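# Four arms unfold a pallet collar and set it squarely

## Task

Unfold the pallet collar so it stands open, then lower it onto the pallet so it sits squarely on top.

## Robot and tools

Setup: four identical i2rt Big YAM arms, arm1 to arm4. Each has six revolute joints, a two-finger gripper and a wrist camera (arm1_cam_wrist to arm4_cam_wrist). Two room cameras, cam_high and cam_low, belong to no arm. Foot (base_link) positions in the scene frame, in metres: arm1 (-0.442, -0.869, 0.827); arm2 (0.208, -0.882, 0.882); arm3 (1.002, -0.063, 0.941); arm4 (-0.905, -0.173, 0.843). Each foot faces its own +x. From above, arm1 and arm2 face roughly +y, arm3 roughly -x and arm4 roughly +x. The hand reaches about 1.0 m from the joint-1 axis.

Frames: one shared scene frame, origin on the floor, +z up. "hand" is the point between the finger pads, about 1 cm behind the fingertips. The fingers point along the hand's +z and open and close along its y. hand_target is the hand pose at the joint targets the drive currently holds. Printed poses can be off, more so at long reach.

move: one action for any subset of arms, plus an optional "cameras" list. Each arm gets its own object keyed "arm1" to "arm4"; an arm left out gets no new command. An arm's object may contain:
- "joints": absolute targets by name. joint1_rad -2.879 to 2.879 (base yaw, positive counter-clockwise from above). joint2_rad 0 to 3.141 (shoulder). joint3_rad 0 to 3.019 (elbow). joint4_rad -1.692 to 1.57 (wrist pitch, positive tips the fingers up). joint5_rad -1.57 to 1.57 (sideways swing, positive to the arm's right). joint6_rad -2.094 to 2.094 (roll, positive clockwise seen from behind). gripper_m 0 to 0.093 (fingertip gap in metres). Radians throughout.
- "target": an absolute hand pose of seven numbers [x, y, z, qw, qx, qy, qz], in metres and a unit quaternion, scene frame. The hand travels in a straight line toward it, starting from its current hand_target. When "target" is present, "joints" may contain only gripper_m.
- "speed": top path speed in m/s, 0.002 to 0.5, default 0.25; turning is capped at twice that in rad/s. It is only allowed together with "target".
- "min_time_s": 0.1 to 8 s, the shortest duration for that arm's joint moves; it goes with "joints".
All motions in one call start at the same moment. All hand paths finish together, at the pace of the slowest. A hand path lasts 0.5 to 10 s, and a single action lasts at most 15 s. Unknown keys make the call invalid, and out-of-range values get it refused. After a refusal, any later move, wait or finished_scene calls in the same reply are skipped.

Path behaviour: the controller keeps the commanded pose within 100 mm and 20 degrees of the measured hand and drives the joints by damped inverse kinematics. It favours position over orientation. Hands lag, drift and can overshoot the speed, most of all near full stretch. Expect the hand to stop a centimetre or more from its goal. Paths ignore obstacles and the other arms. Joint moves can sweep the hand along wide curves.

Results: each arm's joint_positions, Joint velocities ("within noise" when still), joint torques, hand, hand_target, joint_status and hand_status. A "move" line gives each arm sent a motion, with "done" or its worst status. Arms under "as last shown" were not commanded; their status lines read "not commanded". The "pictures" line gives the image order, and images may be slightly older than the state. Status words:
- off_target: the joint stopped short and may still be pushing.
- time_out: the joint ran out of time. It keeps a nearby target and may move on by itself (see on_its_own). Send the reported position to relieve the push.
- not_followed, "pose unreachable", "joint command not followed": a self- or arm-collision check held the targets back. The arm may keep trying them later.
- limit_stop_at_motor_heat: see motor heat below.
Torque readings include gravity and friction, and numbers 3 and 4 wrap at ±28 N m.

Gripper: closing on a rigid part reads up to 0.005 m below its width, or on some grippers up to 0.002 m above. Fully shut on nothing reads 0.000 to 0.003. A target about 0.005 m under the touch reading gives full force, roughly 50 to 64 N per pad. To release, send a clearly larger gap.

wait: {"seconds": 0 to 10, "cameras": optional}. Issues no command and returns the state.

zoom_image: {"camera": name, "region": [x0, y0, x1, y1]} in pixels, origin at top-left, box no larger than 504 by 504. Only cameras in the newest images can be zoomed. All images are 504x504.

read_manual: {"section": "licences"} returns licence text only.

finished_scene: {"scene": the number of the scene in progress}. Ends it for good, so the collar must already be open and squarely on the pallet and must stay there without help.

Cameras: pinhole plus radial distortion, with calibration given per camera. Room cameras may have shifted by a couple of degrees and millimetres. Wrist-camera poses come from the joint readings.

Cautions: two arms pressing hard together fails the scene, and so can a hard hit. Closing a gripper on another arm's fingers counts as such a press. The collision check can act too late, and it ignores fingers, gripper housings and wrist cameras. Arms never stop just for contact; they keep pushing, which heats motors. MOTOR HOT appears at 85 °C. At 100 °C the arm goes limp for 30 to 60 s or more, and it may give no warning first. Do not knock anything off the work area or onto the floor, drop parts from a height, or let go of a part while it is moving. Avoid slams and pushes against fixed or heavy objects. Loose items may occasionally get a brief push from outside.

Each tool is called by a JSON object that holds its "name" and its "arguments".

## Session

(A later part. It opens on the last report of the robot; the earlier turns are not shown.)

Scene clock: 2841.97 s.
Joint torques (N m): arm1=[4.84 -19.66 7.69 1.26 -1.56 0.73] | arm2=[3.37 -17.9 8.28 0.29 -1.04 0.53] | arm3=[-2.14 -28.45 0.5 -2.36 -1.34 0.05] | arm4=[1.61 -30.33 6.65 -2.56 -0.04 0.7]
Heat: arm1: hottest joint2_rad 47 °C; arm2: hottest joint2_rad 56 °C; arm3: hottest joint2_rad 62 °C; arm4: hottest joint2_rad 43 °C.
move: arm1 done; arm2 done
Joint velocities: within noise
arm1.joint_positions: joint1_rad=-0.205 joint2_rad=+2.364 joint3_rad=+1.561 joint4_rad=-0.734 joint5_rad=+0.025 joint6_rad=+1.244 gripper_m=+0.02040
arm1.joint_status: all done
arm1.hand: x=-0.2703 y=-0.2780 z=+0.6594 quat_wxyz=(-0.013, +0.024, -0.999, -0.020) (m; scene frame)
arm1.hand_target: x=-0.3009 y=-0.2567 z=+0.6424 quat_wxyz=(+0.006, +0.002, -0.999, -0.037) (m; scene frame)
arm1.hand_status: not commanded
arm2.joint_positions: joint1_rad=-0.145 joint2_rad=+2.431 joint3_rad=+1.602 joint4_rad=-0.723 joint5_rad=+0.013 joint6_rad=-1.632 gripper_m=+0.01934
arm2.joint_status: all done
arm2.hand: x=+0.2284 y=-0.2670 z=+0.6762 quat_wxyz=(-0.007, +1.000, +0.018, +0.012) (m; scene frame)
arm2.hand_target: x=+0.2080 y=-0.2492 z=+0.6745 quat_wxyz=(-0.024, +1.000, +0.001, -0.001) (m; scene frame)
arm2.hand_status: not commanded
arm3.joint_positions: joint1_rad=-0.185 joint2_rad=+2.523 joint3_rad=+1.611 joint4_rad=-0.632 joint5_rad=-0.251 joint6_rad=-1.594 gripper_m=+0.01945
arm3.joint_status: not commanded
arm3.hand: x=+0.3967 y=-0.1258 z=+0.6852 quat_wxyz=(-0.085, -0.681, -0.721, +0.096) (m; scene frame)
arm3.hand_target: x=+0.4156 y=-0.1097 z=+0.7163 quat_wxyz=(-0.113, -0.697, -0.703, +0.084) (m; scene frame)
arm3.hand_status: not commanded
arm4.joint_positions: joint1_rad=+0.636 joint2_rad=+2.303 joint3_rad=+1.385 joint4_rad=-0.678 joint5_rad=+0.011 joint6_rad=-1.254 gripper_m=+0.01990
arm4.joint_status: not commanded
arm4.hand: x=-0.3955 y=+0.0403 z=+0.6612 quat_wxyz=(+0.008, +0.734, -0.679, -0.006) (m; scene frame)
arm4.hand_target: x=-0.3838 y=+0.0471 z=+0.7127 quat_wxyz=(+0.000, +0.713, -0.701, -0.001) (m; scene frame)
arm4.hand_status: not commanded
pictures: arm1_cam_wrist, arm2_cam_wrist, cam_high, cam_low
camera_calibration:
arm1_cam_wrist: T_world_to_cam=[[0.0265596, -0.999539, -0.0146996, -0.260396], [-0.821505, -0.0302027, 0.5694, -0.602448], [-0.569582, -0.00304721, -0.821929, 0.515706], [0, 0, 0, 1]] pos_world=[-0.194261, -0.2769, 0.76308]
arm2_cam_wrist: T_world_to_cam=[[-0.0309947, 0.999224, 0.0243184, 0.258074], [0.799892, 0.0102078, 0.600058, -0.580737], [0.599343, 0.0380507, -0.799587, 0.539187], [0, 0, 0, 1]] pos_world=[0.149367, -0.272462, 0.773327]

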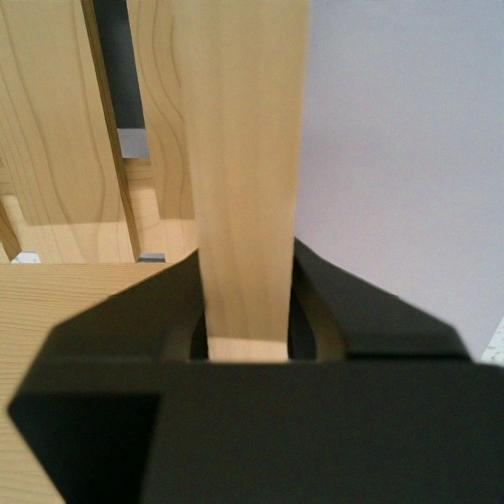

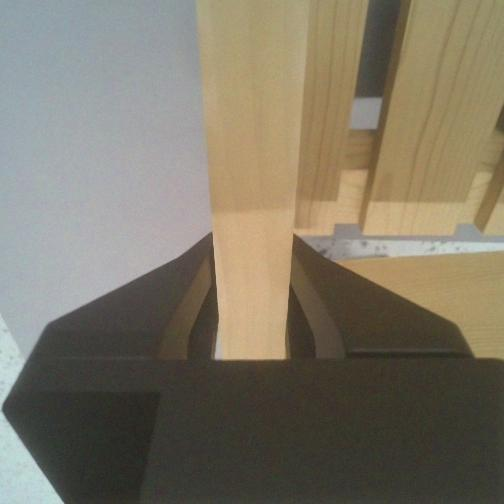

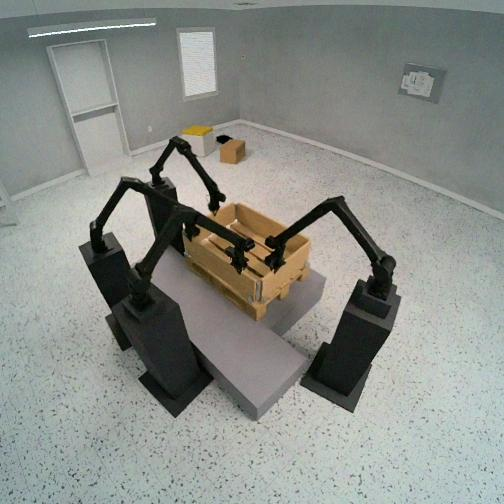

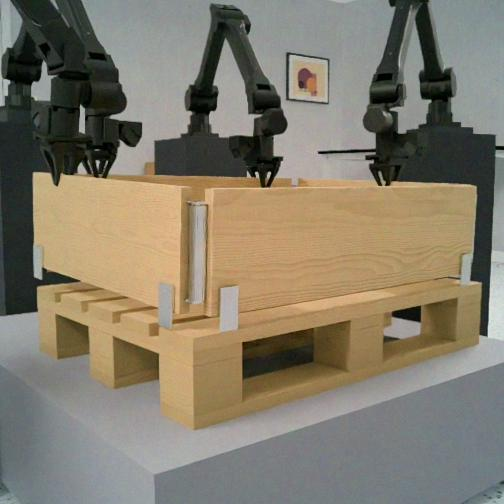

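{"name": "move", "arguments": {"arm1": {"joints": {"joint1_rad": -0.112, "joint2_rad": 2.446, "joint4_rad": -0.672}, "min_time_s": 1.0}, "arm2": {"joints": {"joint1_rad": -0.076, "joint2_rad": 2.487, "joint4_rad": -0.68}, "min_time_s": 1.0}, "arm3": {"target": [0.385, -0.1097, 0.7163, 0.0990, 0.6952, 0.7053, -0.0977], "speed": 0.04}, "arm4": {"target": [-0.398, 0.0471, 0.7127, 0, -0.7121, 0.7021, 0], "speed": 0.04}, "cameras": ["cam_low", "cam_high"]}}

{"name": "zoom_image", "arguments": {"camera": "cam_low", "region": [20, 220, 220, 350]}}

{"name": "zoom_image", "arguments": {"camera": "cam_high", "region": [235, 240, 335, 330]}}

{"name": "zoom_image", "arguments": {"camera": "cam_low", "region": [195, 220, 495, 350]}}

Scene clock: 2881.00 s.
Joint torques (N m): arm1=[6.36 -19.9 7.21 1.28 -1.53 0.44] | arm2=[4.89 -17.96 7.5 0.02 -0.85 0.32] | arm3=[-1.55 -30.1 2.25 -2.51 -1.34 -0.14] | arm4=[1.32 -31.97 4.08 -2.65 -0.04 0.38]
Heat: arm1: hottest joint2_rad 46 °C; arm2: hottest joint2_rad 51 °C; arm3: hottest joint2_rad 65 °C; arm4: hottest joint2_rad 44 °C.
move: arm1 time_out; arm2 done; arm3 off_target; arm4 off_target
Joint velocities: within noise
arm1.joint_positions: joint1_rad=-0.175 joint2_rad=+2.395 joint3_rad=+1.566 joint4_rad=-0.706 joint5_rad=+0.025 joint6_rad=+1.273 gripper_m=+0.02007
arm1.joint_status: joint1_rad time_out (moved +0.030 of +0.093); the others done
arm1.on_its_own: joint1_rad reads -0.175 and still pushes toward -0.112 since a time_out; joint5_rad reads +0.025 and still pushes toward -0.018 since a time_out; joint6_rad reads +1.273 and still pushes toward +1.332 since a time_out
arm1.hand: x=-0.2883 y=-0.2731 z=+0.6432 quat_wxyz=(-0.013, +0.024, -0.999, -0.021) (m; scene frame)
arm1.hand_target: x=-0.3321 y=-0.2547 z=+0.6220 quat_wxyz=(+0.007, +0.027, -0.999, -0.034) (m; scene frame)
arm1.hand_status: not commanded
arm2.joint_positions: joint1_rad=-0.118 joint2_rad=+2.467 joint3_rad=+1.612 joint4_rad=-0.683 joint5_rad=+0.007 joint6_rad=-1.608 gripper_m=+0.01929
arm2.joint_status: all done
arm2.hand: x=+0.2111 y=-0.2640 z=+0.6574 quat_wxyz=(-0.015, +1.000, +0.020, +0.009) (m; scene frame)
arm2.hand_target: x=+0.1810 y=-0.2545 z=+0.6533 quat_wxyz=(-0.022, +1.000, +0.023, -0.002) (m; scene frame)
arm2.hand_status: not commanded
arm3.joint_positions: joint1_rad=-0.190 joint2_rad=+2.579 joint3_rad=+1.678 joint4_rad=-0.632 joint5_rad=-0.251 joint6_rad=-1.573 gripper_m=+0.01945
arm3.joint_status: not commanded
arm3.hand: x=+0.3817 y=-0.1229 z=+0.6680 quat_wxyz=(-0.082, -0.690, -0.712, +0.099) (m; scene frame)
arm3.hand_target: x=+0.3837 y=-0.1105 z=+0.7122 quat_wxyz=(-0.098, -0.695, -0.705, +0.098) (m; scene frame)
arm3.hand_status: off_target (0.050 m and 2.2 deg from the pose sent, 0.037 m and 2.8 deg at the start)
arm4.joint_positions: joint1_rad=+0.650 joint2_rad=+2.314 joint3_rad=+1.368 joint4_rad=-0.639 joint5_rad=+0.012 joint6_rad=-1.209 gripper_m=+0.01961
arm4.joint_status: not commanded
arm4.hand: x=-0.4016 y=+0.0465 z=+0.6516 quat_wxyz=(+0.004, +0.724, -0.690, -0.003) (m; scene frame)
arm4.hand_target: x=-0.3978 y=+0.0473 z=+0.7069 quat_wxyz=(-0.001, +0.712, -0.702, +0.000) (m; scene frame)
arm4.hand_status: off_target (0.061 m and 2.0 deg from the pose sent, 0.052 m and 3.9 deg at the start)
pictures: cam_high, cam_low

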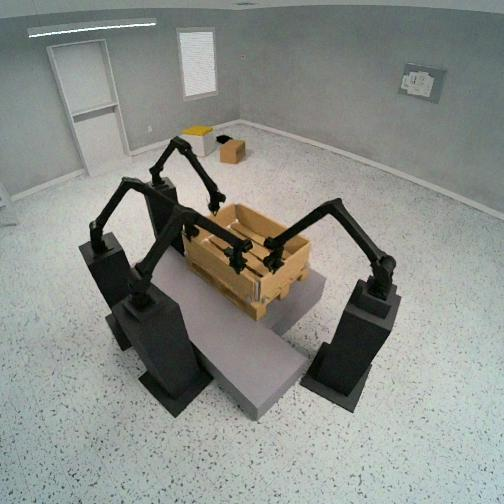

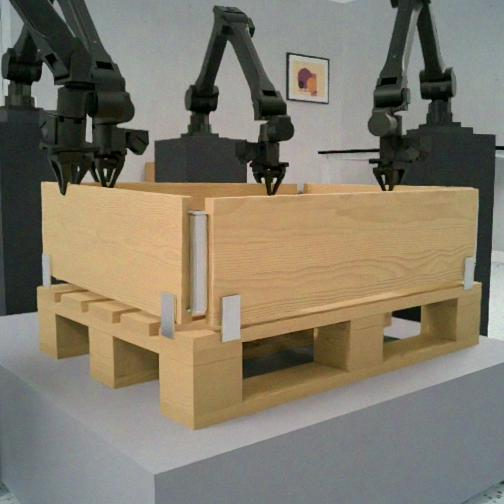

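Scaled by 2.520 from the camera's 504x504 image, which has a finer 720x720 frame.

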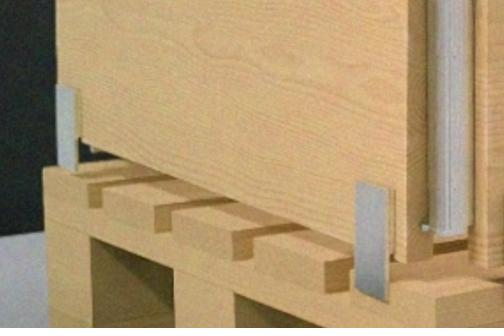

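Scaled by 5.040 from the camera's 504x504 image, which has a finer 720x720 frame.

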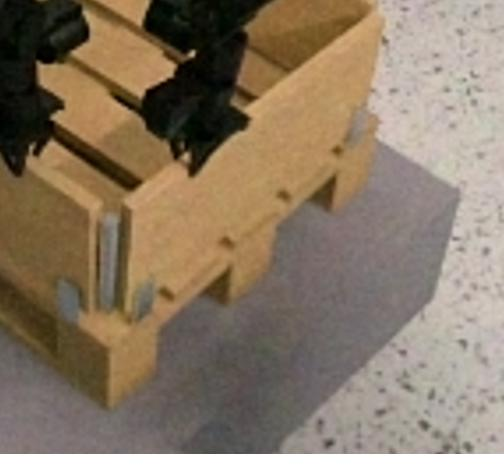

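Scaled by 1.680 from the camera's 504x504 image, which has a finer 720x720 frame.

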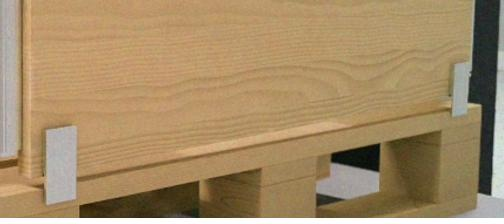

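{"name": "move", "arguments": {"arm1": {"joints": {"joint1_rad": -0.15, "joint2_rad": 2.476, "joint4_rad": -0.66}, "min_time_s": 1.0}, "arm2": {"joints": {"joint1_rad": -0.09, "joint2_rad": 2.517, "joint4_rad": -0.665}, "min_time_s": 1.0}, "arm3": {"joints": {"joint2_rad": 2.535}, "min_time_s": 1.0}, "arm4": {"joints": {"joint2_rad": 2.255}, "min_time_s": 1.0}, "cameras": ["cam_low", "cam_high"]}}

{"name": "zoom_image", "arguments": {"camera": "cam_low", "region": [20, 220, 220, 350]}}

{"name": "zoom_image", "arguments": {"camera": "cam_high", "region": [235, 240, 335, 330]}}

{"name": "zoom_image", "arguments": {"camera": "cam_low", "region": [195, 220, 495, 350]}}

Scene clock: 2907.20 s.
Joint torques (N m): arm1=[3.66 -19.6 6.72 0.9 -1.55 0.44] | arm2=[3.66 -17.55 6.86 -0.01 -0.92 0.32] | arm3=[-1.9 -28.81 1.18 -2.62 -1.3 -0.14] | arm4=[1.26 -30.45 3.59 -3.4 -0.07 0.39]
Heat: arm1: hottest joint2_rad 43 °C; arm2: hottest joint2_rad 53 °C; arm3: hottest joint2_rad 67 °C; arm4: hottest joint2_rad 50 °C.
move: arm1 done; arm2 done; arm3 done; arm4 done
Joint velocities: within noise
arm1.joint_positions: joint1_rad=-0.178 joint2_rad=+2.422 joint3_rad=+1.572 joint4_rad=-0.686 joint5_rad=+0.025 joint6_rad=+1.273 gripper_m=+0.02007
arm1.joint_status: all done
arm1.on_its_own: joint5_rad reads +0.025 and still pushes toward -0.018 since a time_out; joint6_rad reads +1.273 and still pushes toward +1.332 since a time_out
arm1.hand: x=-0.2869 y=-0.2737 z=+0.6292 quat_wxyz=(-0.013, +0.023, -0.999, -0.021) (m; scene frame)
arm1.hand_target: x=-0.3106 y=-0.2668 z=+0.6038 quat_wxyz=(+0.009, +0.008, -1.000, -0.025) (m; scene frame)
arm1.hand_status: not commanded
arm2.joint_positions: joint1_rad=-0.118 joint2_rad=+2.493 joint3_rad=+1.618 joint4_rad=-0.668 joint5_rad=+0.009 joint6_rad=-1.608 gripper_m=+0.01929
arm2.joint_status: all done
arm2.hand: x=+0.2116 y=-0.2660 z=+0.6440 quat_wxyz=(-0.013, +1.000, +0.020, +0.010) (m; scene frame)
arm2.hand_target: x=+0.1903 y=-0.2616 z=+0.6353 quat_wxyz=(-0.014, +1.000, +0.016, -0.002) (m; scene frame)
arm2.hand_status: not commanded
arm3.joint_positions: joint1_rad=-0.190 joint2_rad=+2.607 joint3_rad=+1.692 joint4_rad=-0.628 joint5_rad=-0.251 joint6_rad=-1.573 gripper_m=+0.01945
arm3.joint_status: all done
arm3.hand: x=+0.3849 y=-0.1229 z=+0.6543 quat_wxyz=(-0.086, -0.691, -0.712, +0.095) (m; scene frame)
arm3.hand_target: x=+0.3987 y=-0.1106 z=+0.6886 quat_wxyz=(-0.112, -0.697, -0.703, +0.084) (m; scene frame)
arm3.hand_status: not commanded
arm4.joint_positions: joint1_rad=+0.650 joint2_rad=+2.343 joint3_rad=+1.373 joint4_rad=-0.618 joint5_rad=+0.013 joint6_rad=-1.209 gripper_m=+0.01960
arm4.joint_status: all done
arm4.hand: x=-0.4031 y=+0.0460 z=+0.6371 quat_wxyz=(+0.005, +0.724, -0.690, -0.004) (m; scene frame)
arm4.hand_target: x=-0.4113 y=+0.0419 z=+0.6797 quat_wxyz=(+0.023, +0.712, -0.701, -0.009) (m; scene frame)
arm4.hand_status: not commanded
pictures: cam_high, cam_low

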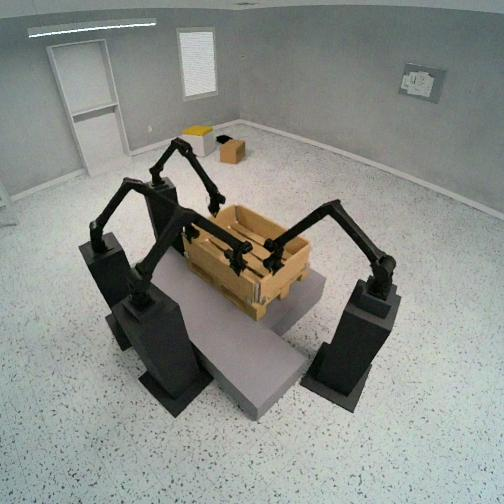

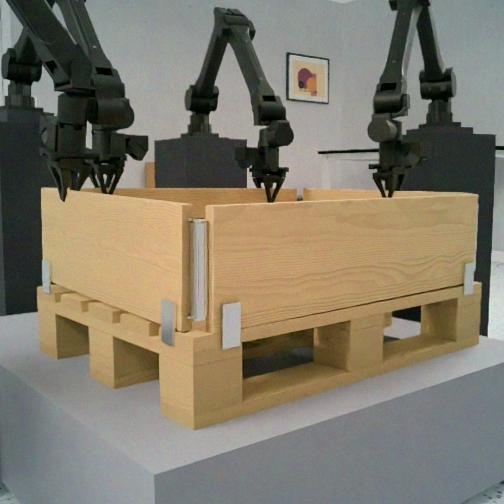

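Scaled by 2.520 from the camera's 504x504 image, which has a finer 720x720 frame.

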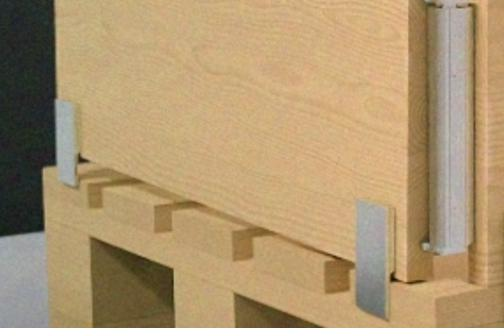

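Scaled by 5.040 from the camera's 504x504 image, which has a finer 720x720 frame.

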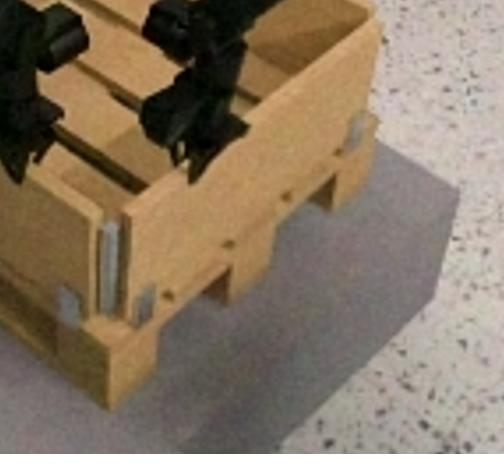

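Scaled by 1.680 from the camera's 504x504 image, which has a finer 720x720 frame.

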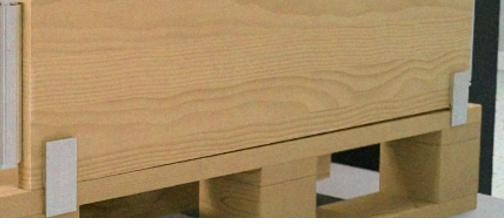

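{"name": "move", "arguments": {"arm1": {"joints": {"joint1_rad": -0.165, "joint2_rad": 2.506}, "min_time_s": 1.0}, "arm2": {"joints": {"joint1_rad": -0.105, "joint2_rad": 2.547}, "min_time_s": 1.0}, "arm3": {"joints": {"joint2_rad": 2.565}, "min_time_s": 1.0}, "arm4": {"joints": {"joint2_rad": 2.290}, "min_time_s": 1.0}}}

{"name": "move", "arguments": {"arm1": {"joints": {"joint2_rad": 2.526}, "min_time_s": 0.8}, "arm2": {"joints": {"joint2_rad": 2.567}, "min_time_s": 0.8}, "arm3": {"joints": {"joint2_rad": 2.60}, "min_time_s": 0.8}, "arm4": {"joints": {"joint2_rad": 2.335}, "min_time_s": 0.8}, "cameras": ["cam_low", "cam_high"]}}

{"name": "zoom_image", "arguments": {"camera": "cam_low", "region": [20, 220, 220, 350]}}

{"name": "zoom_image", "arguments": {"camera": "cam_high", "region": [235, 240, 335, 330]}}

{"name": "zoom_image", "arguments": {"camera": "cam_low", "region": [195, 220, 495, 350]}}

Scene clock: 2923.43 s.
Joint torques (N m): arm1=[2.9 -18.9 6.2 0.46 -1.37 0.47] | arm2=[3.08 -16.56 6.52 -0.23 -1 0.32] | arm3=[-1.79 -27.28 0.87 -2.69 -0.95 -0.12] | arm4=[1.08 -29.33 2.86 -3.73 -0.21 0.49]
Heat: arm1: hottest joint2_rad 44 °C; arm2: hottest joint2_rad 52 °C; arm3: hottest joint2_rad 66 °C; arm4: hottest joint2_rad 51 °C.
move: arm1 done; arm2 done; arm3 done; arm4 done
Joint velocities: within noise
arm1.joint_positions: joint1_rad=-0.185 joint2_rad=+2.443 joint3_rad=+1.578 joint4_rad=-0.672 joint5_rad=+0.020 joint6_rad=+1.271 gripper_m=+0.02005
arm1.joint_status: all done
arm1.on_its_own: joint5_rad reads +0.020 and still pushes toward -0.018 since a time_out; joint6_rad reads +1.271 and still pushes toward +1.332 since a time_out
arm1.hand: x=-0.2834 y=-0.2754 z=+0.6179 quat_wxyz=(-0.011, +0.020, -1.000, -0.021) (m; scene frame)
arm1.hand_target: x=-0.3043 y=-0.2791 z=+0.5863 quat_wxyz=(+0.013, +0.000, -1.000, -0.011) (m; scene frame)
arm1.hand_status: not commanded
arm2.joint_positions: joint1_rad=-0.123 joint2_rad=+2.508 joint3_rad=+1.622 joint4_rad=-0.663 joint5_rad=+0.012 joint6_rad=-1.610 gripper_m=+0.01923
arm2.joint_status: all done
arm2.hand: x=+0.2150 y=-0.2682 z=+0.6360 quat_wxyz=(-0.009, +1.000, +0.018, +0.012) (m; scene frame)
arm2.hand_target: x=+0.2001 y=-0.2728 z=+0.6178 quat_wxyz=(+0.001, +1.000, +0.008, -0.001) (m; scene frame)
arm2.hand_status: not commanded
arm3.joint_positions: joint1_rad=-0.190 joint2_rad=+2.619 joint3_rad=+1.697 joint4_rad=-0.628 joint5_rad=-0.259 joint6_rad=-1.575 gripper_m=+0.01945
arm3.joint_status: all done
arm3.hand: x=+0.3870 y=-0.1242 z=+0.6490 quat_wxyz=(-0.091, -0.690, -0.711, +0.096) (m; scene frame)
arm3.hand_target: x=+0.4105 y=-0.1107 z=+0.6714 quat_wxyz=(-0.123, -0.698, -0.701, +0.074) (m; scene frame)
arm3.hand_status: not commanded
arm4.joint_positions: joint1_rad=+0.650 joint2_rad=+2.364 joint3_rad=+1.381 joint4_rad=-0.610 joint5_rad=+0.018 joint6_rad=-1.220 gripper_m=+0.01960
arm4.joint_status: all done
arm4.hand: x=-0.4035 y=+0.0451 z=+0.6279 quat_wxyz=(+0.008, +0.728, -0.686, -0.003) (m; scene frame)
arm4.hand_target: x=-0.4210 y=+0.0379 z=+0.6619 quat_wxyz=(+0.039, +0.712, -0.701, -0.016) (m; scene frame)
arm4.hand_status: not commanded
pictures: none

Scene clock: 2924.53 s.
Joint torques (N m): arm1=[2.96 -17.08 6.11 0.46 -1.29 0.46] | arm2=[3.19 -15.68 6.17 -0.2 -1 0.32] | arm3=[-1.85 -25.05 0.51 -2.63 -0.81 -0.12] | arm4=[1.32 -25.11 2.85 -3.67 -0.23 0.5]
Heat: arm1: hottest joint2_rad 44 °C; arm2: hottest joint2_rad 52 °C; arm3: hottest joint2_rad 66 °C; arm4: hottest joint2_rad 51 °C.
move: arm1 done; arm2 done; arm3 done; arm4 done
Joint velocities: within noise
arm1.joint_positions: joint1_rad=-0.187 joint2_rad=+2.446 joint3_rad=+1.579 joint4_rad=-0.672 joint5_rad=+0.018 joint6_rad=+1.271 gripper_m=+0.02002
arm1.joint_status: all done
arm1.on_its_own: joint5_rad reads +0.018 and still pushes toward -0.018 since a time_out; joint6_rad reads +1.271 and still pushes toward +1.332 since a time_out
arm1.hand: x=-0.2828 y=-0.2761 z=+0.6167 quat_wxyz=(-0.009, +0.020, -1.000, -0.020) (m; scene frame)
arm1.hand_target: x=-0.3064 y=-0.2867 z=+0.5743 quat_wxyz=(+0.015, +0.000, -1.000, -0.001) (m; scene frame)
arm1.hand_status: not commanded
arm2.joint_positions: joint1_rad=-0.124 joint2_rad=+2.516 joint3_rad=+1.627 joint4_rad=-0.663 joint5_rad=+0.012 joint6_rad=-1.611 gripper_m=+0.01918
arm2.joint_status: all done
arm2.hand: x=+0.2159 y=-0.2689 z=+0.6323 quat_wxyz=(-0.008, +1.000, +0.018, +0.011) (m; scene frame)
arm2.hand_target: x=+0.2003 y=-0.2809 z=+0.6061 quat_wxyz=(+0.011, +1.000, +0.008, -0.001) (m; scene frame)
arm2.hand_status: not commanded
arm3.joint_positions: joint1_rad=-0.190 joint2_rad=+2.627 joint3_rad=+1.701 joint4_rad=-0.628 joint5_rad=-0.263 joint6_rad=-1.576 gripper_m=+0.01945
arm3.joint_status: all done
arm3.hand: x=+0.3884 y=-0.1248 z=+0.6449 quat_wxyz=(-0.093, -0.690, -0.711, +0.095) (m; scene frame)
arm3.hand_target: x=+0.4250 y=-0.1108 z=+0.6515 quat_wxyz=(-0.135, -0.699, -0.699, +0.061) (m; scene frame)
arm3.hand_status: not commanded
arm4.joint_positions: joint1_rad=+0.650 joint2_rad=+2.366 joint3_rad=+1.382 joint4_rad=-0.610 joint5_rad=+0.018 joint6_rad=-1.221 gripper_m=+0.01960
arm4.joint_status: all done
arm4.hand: x=-0.4039 y=+0.0449 z=+0.6268 quat_wxyz=(+0.009, +0.728, -0.686, -0.003) (m; scene frame)
arm4.hand_target: x=-0.4344 y=+0.0325 z=+0.6395 quat_wxyz=(+0.060, +0.712, -0.700, -0.024) (m; scene frame)
arm4.hand_status: not commanded
pictures: cam_high, cam_low

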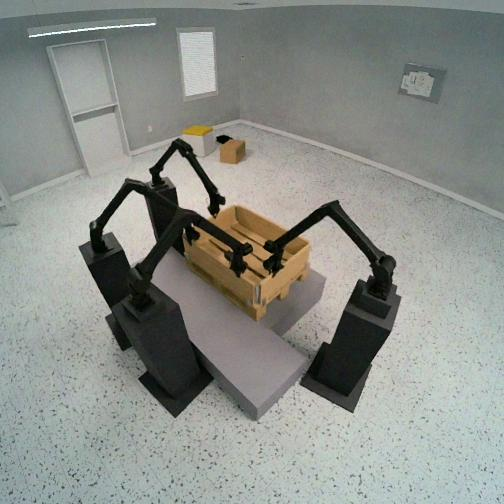

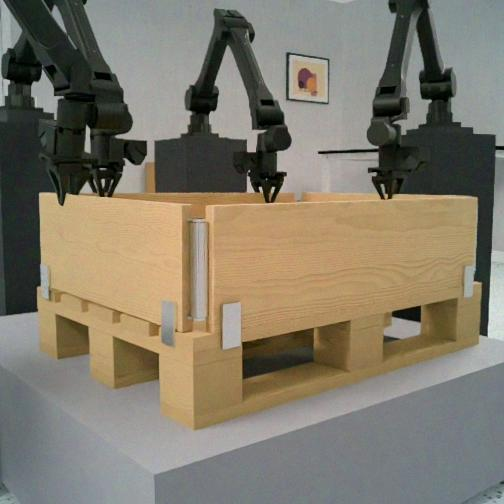

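Scaled by 2.520 from the camera's 504x504 image, which has a finer 720x720 frame.

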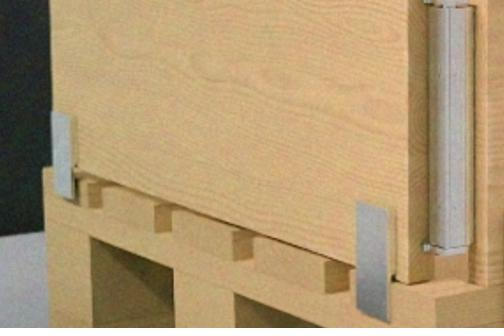

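Scaled by 5.040 from the camera's 504x504 image, which has a finer 720x720 frame.

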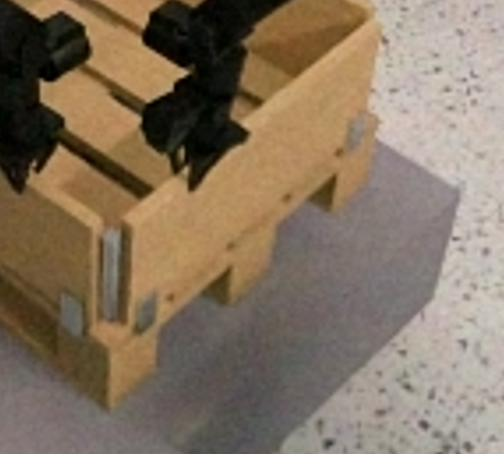

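Scaled by 1.680 from the camera's 504x504 image, which has a finer 720x720 frame.

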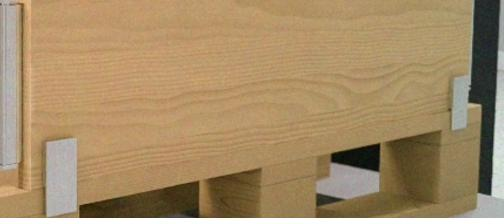

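{"name": "zoom_image", "arguments": {"camera": "cam_high", "region": [160, 220, 220, 280]}}

{"name": "zoom_image", "arguments": {"camera": "cam_high", "region": [235, 275, 285, 325]}}

{"name": "move", "arguments": {"arm1": {"joints": {"joint2_rad": 2.546}, "min_time_s": 0.8}, "arm2": {"joints": {"joint2_rad": 2.60}, "min_time_s": 0.8}, "arm3": {"joints": {"joint2_rad": 2.63}, "min_time_s": 0.8}, "cameras": ["all"]}}

{"name": "zoom_image", "arguments": {"camera": "cam_high", "region": [235, 275, 285, 325]}}

Scaled by 8.400 from the camera's 504x504 image, which has a finer 720x720 frame.

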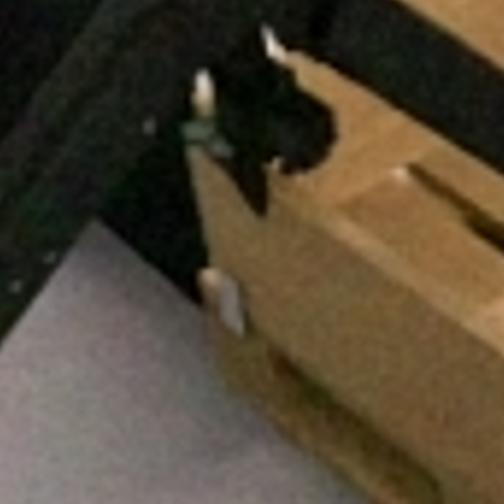

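Scaled by 10.080 from the camera's 504x504 image, which has a finer 720x720 frame.

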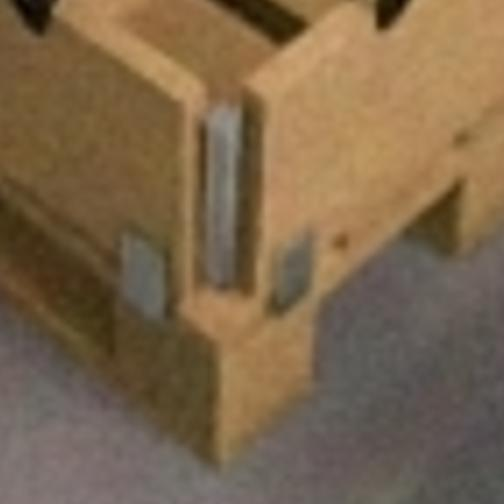

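Scene clock: 2936.83 s.
Joint torques (N m): arm1=[3.25 -15.74 6.06 0.47 -1.2 0.47] | arm2=[3.37 -14.45 5.52 -0.23 -0.99 0.34] | arm3=[-1.9 -23.65 -0.08 -2.8 -0.55 -0.08] | arm4=[1.49 -25.41 2.81 -3.74 -0.23 0.52]
Heat: arm1: hottest joint2_rad 43 °C; arm2: hottest joint2_rad 51 °C; arm3: hottest joint2_rad 62 °C; arm4: hottest joint2_rad 51 °C.
move: arm1 done; arm2 done; arm3 done
Joint velocities: within noise
arm1.joint_positions: joint1_rad=-0.191 joint2_rad=+2.449 joint3_rad=+1.581 joint4_rad=-0.672 joint5_rad=+0.016 joint6_rad=+1.269 gripper_m=+0.02002
arm1.joint_status: all done
arm1.on_its_own: joint5_rad reads +0.016 and still pushes toward -0.018 since a time_out; joint6_rad reads +1.269 and still pushes toward +1.332 since a time_out
arm1.hand: x=-0.2809 y=-0.2765 z=+0.6154 quat_wxyz=(-0.008, +0.018, -1.000, -0.020) (m; scene frame)
arm1.hand_target: x=-0.3082 y=-0.2940 z=+0.5631 quat_wxyz=(+0.017, +0.000, -1.000, +0.009) (m; scene frame)
arm1.hand_status: not commanded
arm2.joint_positions: joint1_rad=-0.128 joint2_rad=+2.532 joint3_rad=+1.635 joint4_rad=-0.662 joint5_rad=+0.012 joint6_rad=-1.612 gripper_m=+0.01912
arm2.joint_status: all done
arm2.hand: x=+0.2181 y=-0.2702 z=+0.6252 quat_wxyz=(-0.004, +1.000, +0.017, +0.011) (m; scene frame)
arm2.hand_target: x=+0.2009 y=-0.2946 z=+0.5872 quat_wxyz=(+0.027, +1.000, +0.007, -0.001) (m; scene frame)
arm2.hand_status: not commanded
arm3.joint_positions: joint1_rad=-0.190 joint2_rad=+2.642 joint3_rad=+1.709 joint4_rad=-0.627 joint5_rad=-0.268 joint6_rad=-1.578 gripper_m=+0.01945
arm3.joint_status: all done
arm3.hand: x=+0.3903 y=-0.1258 z=+0.6382 quat_wxyz=(-0.097, -0.689, -0.712, +0.095) (m; scene frame)
arm3.hand_target: x=+0.4377 y=-0.1109 z=+0.6352 quat_wxyz=(-0.146, -0.700, -0.697, +0.051) (m; scene frame)
arm3.hand_status: not commanded
arm4.joint_positions: joint1_rad=+0.649 joint2_rad=+2.366 joint3_rad=+1.382 joint4_rad=-0.610 joint5_rad=+0.018 joint6_rad=-1.223 gripper_m=+0.01960
arm4.joint_status: not commanded
arm4.hand: x=-0.4035 y=+0.0443 z=+0.6267 quat_wxyz=(+0.009, +0.728, -0.685, -0.002) (m; scene frame)
arm4.hand_target: x=-0.4346 y=+0.0324 z=+0.6393 quat_wxyz=(+0.060, +0.712, -0.700, -0.024) (m; scene frame)
arm4.hand_status: not commanded
pictures: arm1_cam_wrist, arm2_cam_wrist, arm3_cam_wrist, arm4_cam_wrist, cam_high, cam_low
camera_calibration:
arm1_cam_wrist: T_world_to_cam=[[0.0157002, -0.99977, -0.0146111, -0.262366], [-0.815926, -0.0212569, 0.577766, -0.58716], [-0.577943, 0.00285054, -0.816072, 0.469137], [0, 0, 0, 1]] pos_world=[-0.203825, -0.276124, 0.718257]
arm2_cam_wrist: T_world_to_cam=[[-0.027786, 0.999447, 0.0182451, 0.265398], [0.80109, 0.0113468, 0.598437, -0.540775], [0.597899, 0.0312441, -0.800962, 0.503965], [0, 0, 0, 1]] pos_world=[0.139263, -0.274862, 0.722434]
arm3_cam_wrist: T_world_to_cam=[[-0.999386, -0.0350243, 0.00112776, 0.386306], [-0.0324787, 0.937875, 0.345451, -0.0851746], [-0.0131568, 0.345202, -0.938436, 0.7724], [0, 0, 0, 1]] pos_world=[0.393464, -0.173221, 0.753836]
arm4_cam_wrist: T_world_to_cam=[[0.998435, 0.0534393, -0.0164898, 0.410522], [0.0530566, -0.81188, 0.581408, -0.303347], [0.0176823, -0.581373, -0.813445, 0.667478], [0, 0, 0, 1]] pos_world=[-0.405587, 0.119834, 0.726094]

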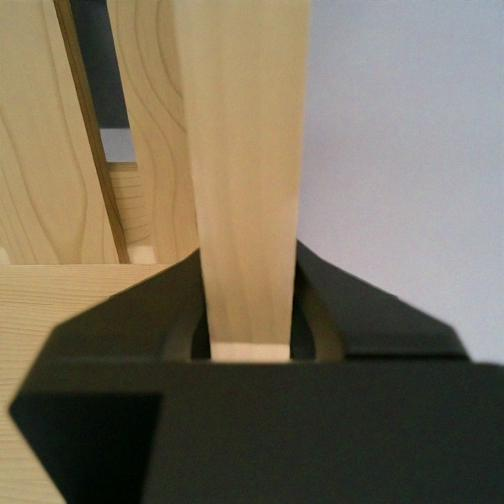

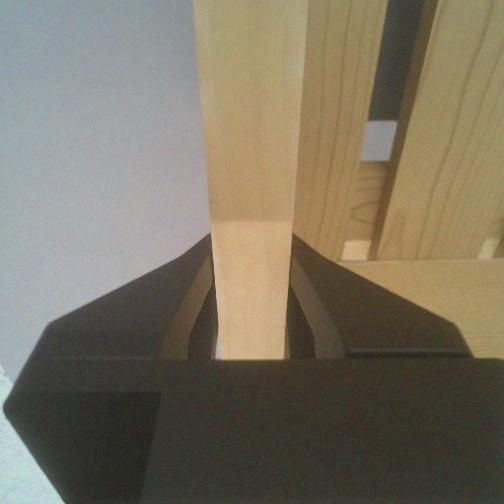

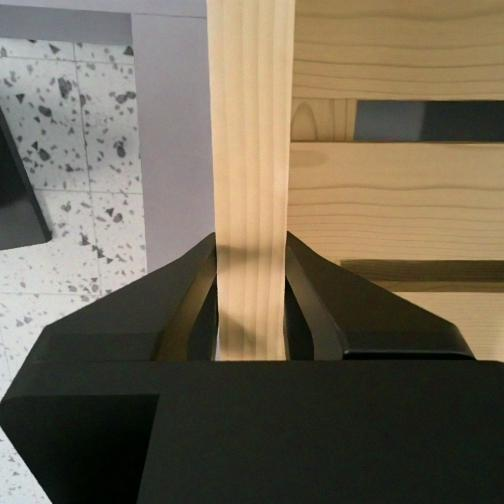

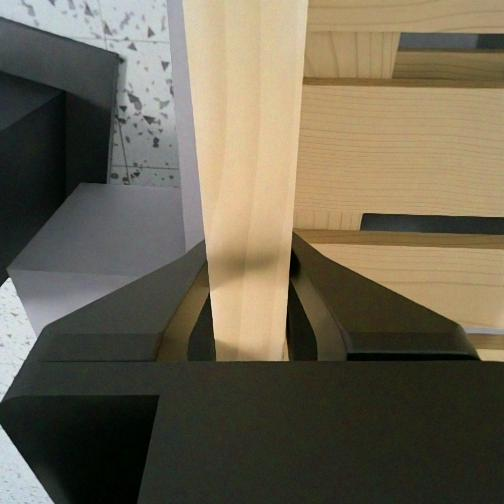

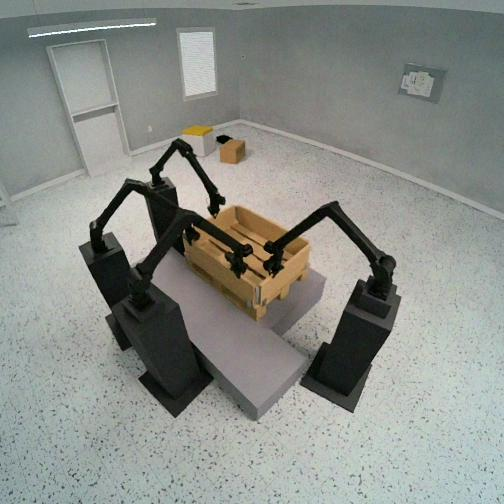

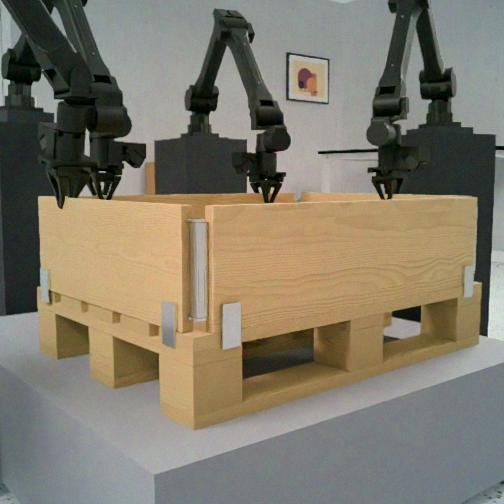

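Scaled by 10.080 from the camera's 504x504 image, which has a finer 720x720 frame.

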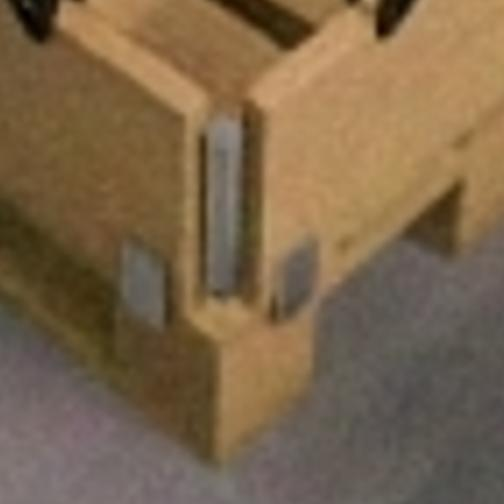

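{"name": "move", "arguments": {"arm2": {"joints": {"joint2_rad": 2.635}, "min_time_s": 0.8}, "arm3": {"joints": {"joint2_rad": 2.66}, "min_time_s": 0.8}}}

{"name": "move", "arguments": {"arm2": {"joints": {"joint2_rad": 2.66}, "min_time_s": 0.8}, "arm3": {"joints": {"joint2_rad": 2.69}, "min_time_s": 0.8}, "cameras": ["cam_high", "cam_low"]}}

{"name": "zoom_image", "arguments": {"camera": "cam_high", "region": [235, 255, 305, 325]}}

{"name": "zoom_image", "arguments": {"camera": "cam_low", "region": [20, 180, 300, 360]}}

Scene clock: 2946.67 s.
Joint torques (N m): arm1=[3.49 -15.74 6.06 0.49 -1.18 0.5] | arm2=[3.49 -12.22 5.2 -0.24 -0.96 0.35] | arm3=[-1.79 -21.66 -0.24 -2.74 -0.49 -0.1] | arm4=[1.55 -25.41 2.76 -3.7 -0.24 0.53]
Heat: arm1: hottest joint2_rad 43 °C; arm2: hottest joint2_rad 52 °C; arm3: hottest joint2_rad 59 °C; arm4: hottest joint2_rad 50 °C.
move: arm2 done; arm3 done
Joint velocities: within noise
arm1: as last shown
arm1.joint_positions: joint1_rad=-0.192 joint2_rad=+2.449 joint3_rad=+1.581 joint4_rad=-0.673 joint5_rad=+0.015 joint6_rad=+1.269 gripper_m=+0.01999
arm1.on_its_own: joint5_rad reads +0.015 and still pushes toward -0.018 since a time_out; joint6_rad reads +1.269 and still pushes toward +1.332 since a time_out
arm1.hand: x=-0.2804 y=-0.2768 z=+0.6152 quat_wxyz=(-0.008, +0.018, -1.000, -0.020) (m; scene frame)
arm2.joint_positions: joint1_rad=-0.128 joint2_rad=+2.538 joint3_rad=+1.640 joint4_rad=-0.662 joint5_rad=+0.011 joint6_rad=-1.613 gripper_m=+0.01910
arm2.joint_status: all done
arm2.hand: x=+0.2185 y=-0.2700 z=+0.6227 quat_wxyz=(-0.004, +1.000, +0.017, +0.011) (m; scene frame)
arm2.hand_target: x=+0.2012 y=-0.3097 z=+0.5677 quat_wxyz=(+0.045, +0.999, +0.007, -0.001) (m; scene frame)
arm2.hand_status: not commanded
arm3.joint_positions: joint1_rad=-0.190 joint2_rad=+2.647 joint3_rad=+1.710 joint4_rad=-0.625 joint5_rad=-0.271 joint6_rad=-1.578 gripper_m=+0.01945
arm3.joint_status: all done
arm3.hand: x=+0.3911 y=-0.1264 z=+0.6360 quat_wxyz=(-0.099, -0.689, -0.712, +0.096) (m; scene frame)
arm3.hand_target: x=+0.4511 y=-0.1110 z=+0.6192 quat_wxyz=(-0.156, -0.701, -0.695, +0.041) (m; scene frame)
arm3.hand_status: not commanded
arm4.joint_positions: joint1_rad=+0.648 joint2_rad=+2.366 joint3_rad=+1.382 joint4_rad=-0.610 joint5_rad=+0.018 joint6_rad=-1.224 gripper_m=+0.01960
arm4.joint_status: not commanded
arm4.hand: x=-0.4031 y=+0.0439 z=+0.6268 quat_wxyz=(+0.009, +0.728, -0.685, -0.003) (m; scene frame)
arm4.hand_target: x=-0.4345 y=+0.0324 z=+0.6393 quat_wxyz=(+0.060, +0.712, -0.700, -0.024) (m; scene frame)
arm4.hand_status: not commanded
pictures: none

Scene clock: 2947.77 s.
Joint torques (N m): arm1=[3.43 -15.56 5.97 0.5 -1.18 0.49] | arm2=[3.37 -10.7 5.16 -0.27 -0.97 0.34] | arm3=[-1.79 -19.6 -0.28 -2.84 -0.44 -0.08] | arm4=[1.55 -25.47 2.76 -3.66 -0.24 0.52]
Heat: arm1: hottest joint2_rad 43 °C; arm2: hottest joint2_rad 52 °C; arm3: hottest joint2_rad 59 °C; arm4: hottest joint2_rad 50 °C.
move: arm2 done; arm3 done
Joint velocities: within noise
arm1, arm4: as last shown
arm1.on_its_own: joint5_rad reads +0.015 and still pushes toward -0.018 since a time_out; joint6_rad reads +1.269 and still pushes toward +1.332 since a time_out
arm2.joint_positions: joint1_rad=-0.128 joint2_rad=+2.540 joint3_rad=+1.641 joint4_rad=-0.662 joint5_rad=+0.011 joint6_rad=-1.613 gripper_m=+0.01909
arm2.joint_status: all done
arm2.hand: x=+0.2185 y=-0.2702 z=+0.6218 quat_wxyz=(-0.003, +1.000, +0.017, +0.011) (m; scene frame)
arm2.hand_target: x=+0.2015 y=-0.3211 z=+0.5539 quat_wxyz=(+0.057, +0.998, +0.007, -0.001) (m; scene frame)
arm2.hand_status: not commanded
arm3.joint_positions: joint1_rad=-0.190 joint2_rad=+2.648 joint3_rad=+1.711 joint4_rad=-0.625 joint5_rad=-0.272 joint6_rad=-1.578 gripper_m=+0.01945
arm3.joint_status: all done
arm3.hand: x=+0.3914 y=-0.1266 z=+0.6353 quat_wxyz=(-0.099, -0.689, -0.712, +0.096) (m; scene frame)
arm3.hand_target: x=+0.4648 y=-0.1110 z=+0.6035 quat_wxyz=(-0.167, -0.701, -0.692, +0.030) (m; scene frame)
arm3.hand_status: not commanded
pictures: cam_high, cam_low

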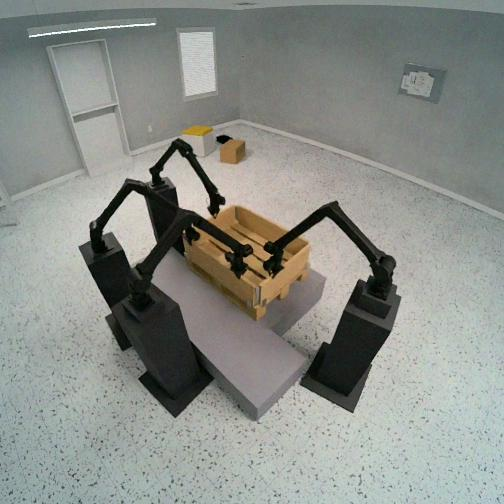

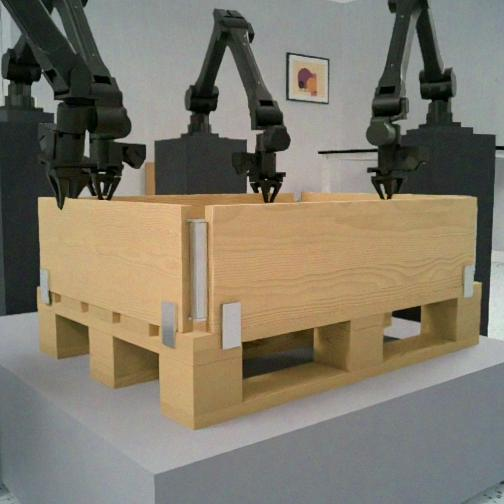

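Scaled by 7.200 from the camera's 504x504 image, which has a finer 720x720 frame.

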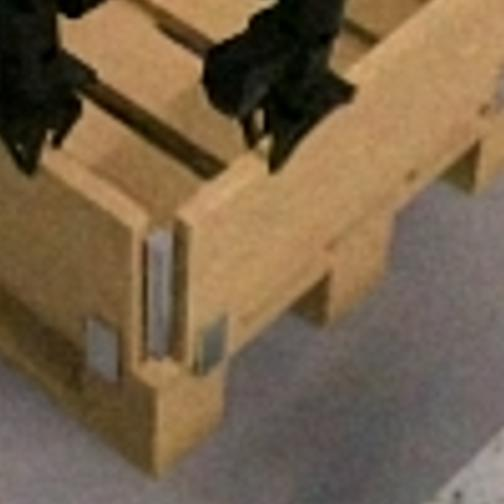

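Scaled by 1.800 from the camera's 504x504 image, which has a finer 720x720 frame.

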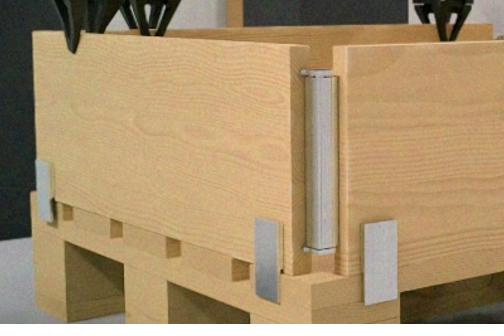

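{"name": "move", "arguments": {"arm1": {"joints": {"joint1_rad": -0.192, "joint2_rad": 2.449, "joint3_rad": 1.581, "joint4_rad": -0.673, "joint5_rad": 0.015, "joint6_rad": 1.269}, "min_time_s": 1.0}, "arm2": {"joints": {"joint1_rad": -0.128, "joint2_rad": 2.540, "joint3_rad": 1.641, "joint4_rad": -0.662, "joint5_rad": 0.011, "joint6_rad": -1.613}, "min_time_s": 1.0}, "arm3": {"joints": {"joint1_rad": -0.190, "joint2_rad": 2.648, "joint3_rad": 1.711, "joint4_rad": -0.625, "joint5_rad": -0.272, "joint6_rad": -1.578}, "min_time_s": 1.0}, "arm4": {"joints": {"joint1_rad": 0.648, "joint2_rad": 2.366, "joint3_rad": 1.382, "joint4_rad": -0.610, "joint5_rad": 0.018, "joint6_rad": -1.224}, "min_time_s": 1.0}, "cameras": ["cam_high", "cam_low"]}}

{"name": "zoom_image", "arguments": {"camera": "cam_high", "region": [160, 190, 330, 330]}}

{"name": "zoom_image", "arguments": {"camera": "cam_low", "region": [20, 180, 500, 440]}}

Scene clock: 2975.43 s.
Joint torques (N m): arm1=[1.38 -24.59 4.85 0.05 0.08 -0.02] | arm2=[1.9 -19.08 5.01 -0.17 -0.14 0.04] | arm3=[-0.15 -22.65 3.6 0.36 -0.34 -0.01] | arm4=[1.38 -23 4.74 0.13 -0.17 0.09]
Heat: arm1: hottest joint2_rad 43 °C; arm2: hottest joint2_rad 49 °C; arm3: hottest joint2_rad 58 °C; arm4: hottest joint2_rad 49 °C.
move: arm1 done; arm2 done; arm3 done; arm4 done
Joint velocities: within noise
arm1.joint_positions: joint1_rad=-0.193 joint2_rad=+2.447 joint3_rad=+1.581 joint4_rad=-0.673 joint5_rad=+0.017 joint6_rad=+1.258 gripper_m=+0.01990
arm1.joint_status: all done
arm1.hand: x=-0.2794 y=-0.2767 z=+0.6161 quat_wxyz=(-0.009, +0.023, -0.999, -0.020) (m; scene frame)
arm1.hand_target: x=-0.2805 y=-0.2768 z=+0.6152 quat_wxyz=(-0.008, +0.018, -1.000, -0.019) (m; scene frame)
arm1.hand_status: not commanded
arm2.joint_positions: joint1_rad=-0.130 joint2_rad=+2.536 joint3_rad=+1.641 joint4_rad=-0.662 joint5_rad=+0.012 joint6_rad=-1.619 gripper_m=+0.01906
arm2.joint_status: all done
arm2.hand: x=+0.2194 y=-0.2688 z=+0.6238 quat_wxyz=(-0.005, +1.000, +0.019, +0.012) (m; scene frame)
arm2.hand_target: x=+0.2182 y=-0.2701 z=+0.6218 quat_wxyz=(-0.003, +1.000, +0.017, +0.011) (m; scene frame)
arm2.hand_status: not commanded
arm3.joint_positions: joint1_rad=-0.189 joint2_rad=+2.648 joint3_rad=+1.718 joint4_rad=-0.618 joint5_rad=-0.271 joint6_rad=-1.578 gripper_m=+0.01945
arm3.joint_status: all done
arm3.hand: x=+0.3861 y=-0.1273 z=+0.6368 quat_wxyz=(-0.095, -0.688, -0.713, +0.101) (m; scene frame)
arm3.hand_target: x=+0.3913 y=-0.1264 z=+0.6353 quat_wxyz=(-0.099, -0.689, -0.711, +0.096) (m; scene frame)
arm3.hand_status: not commanded
arm4.joint_positions: joint1_rad=+0.648 joint2_rad=+2.370 joint3_rad=+1.383 joint4_rad=-0.598 joint5_rad=+0.019 joint6_rad=-1.229 gripper_m=+0.01960
arm4.joint_status: all done
arm4.hand: x=-0.4010 y=+0.0446 z=+0.6251 quat_wxyz=(+0.005, +0.730, -0.684, +0.000) (m; scene frame)
arm4.hand_target: x=-0.4032 y=+0.0437 z=+0.6268 quat_wxyz=(+0.009, +0.728, -0.685, -0.003) (m; scene frame)
arm4.hand_status: not commanded
pictures: cam_high, cam_low

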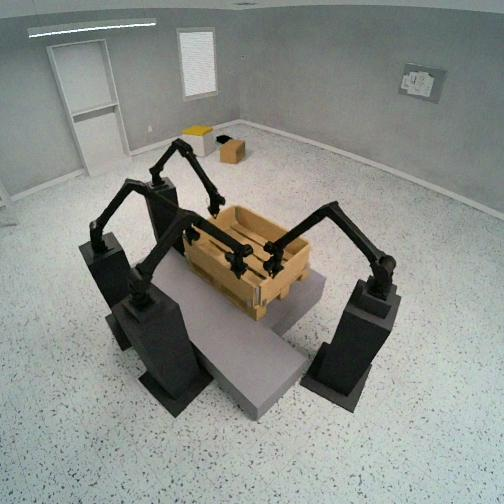

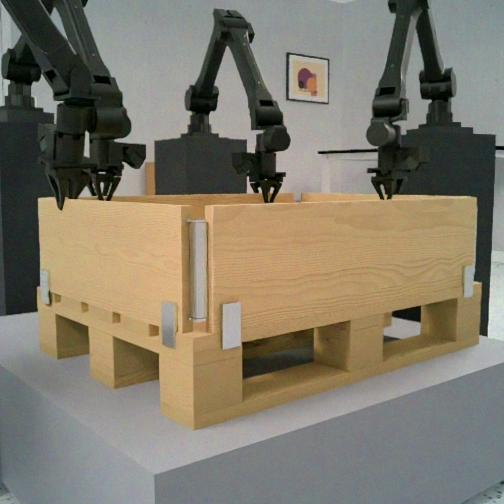

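Scaled by 2.965 from the camera's 504x504 image, which has a finer 720x720 frame.

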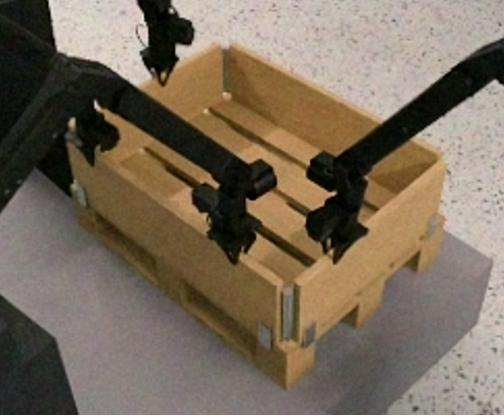

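Scaled by 1.050 from the camera's 504x504 image, which has a finer 720x720 frame.

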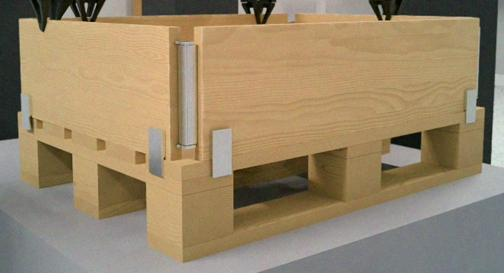

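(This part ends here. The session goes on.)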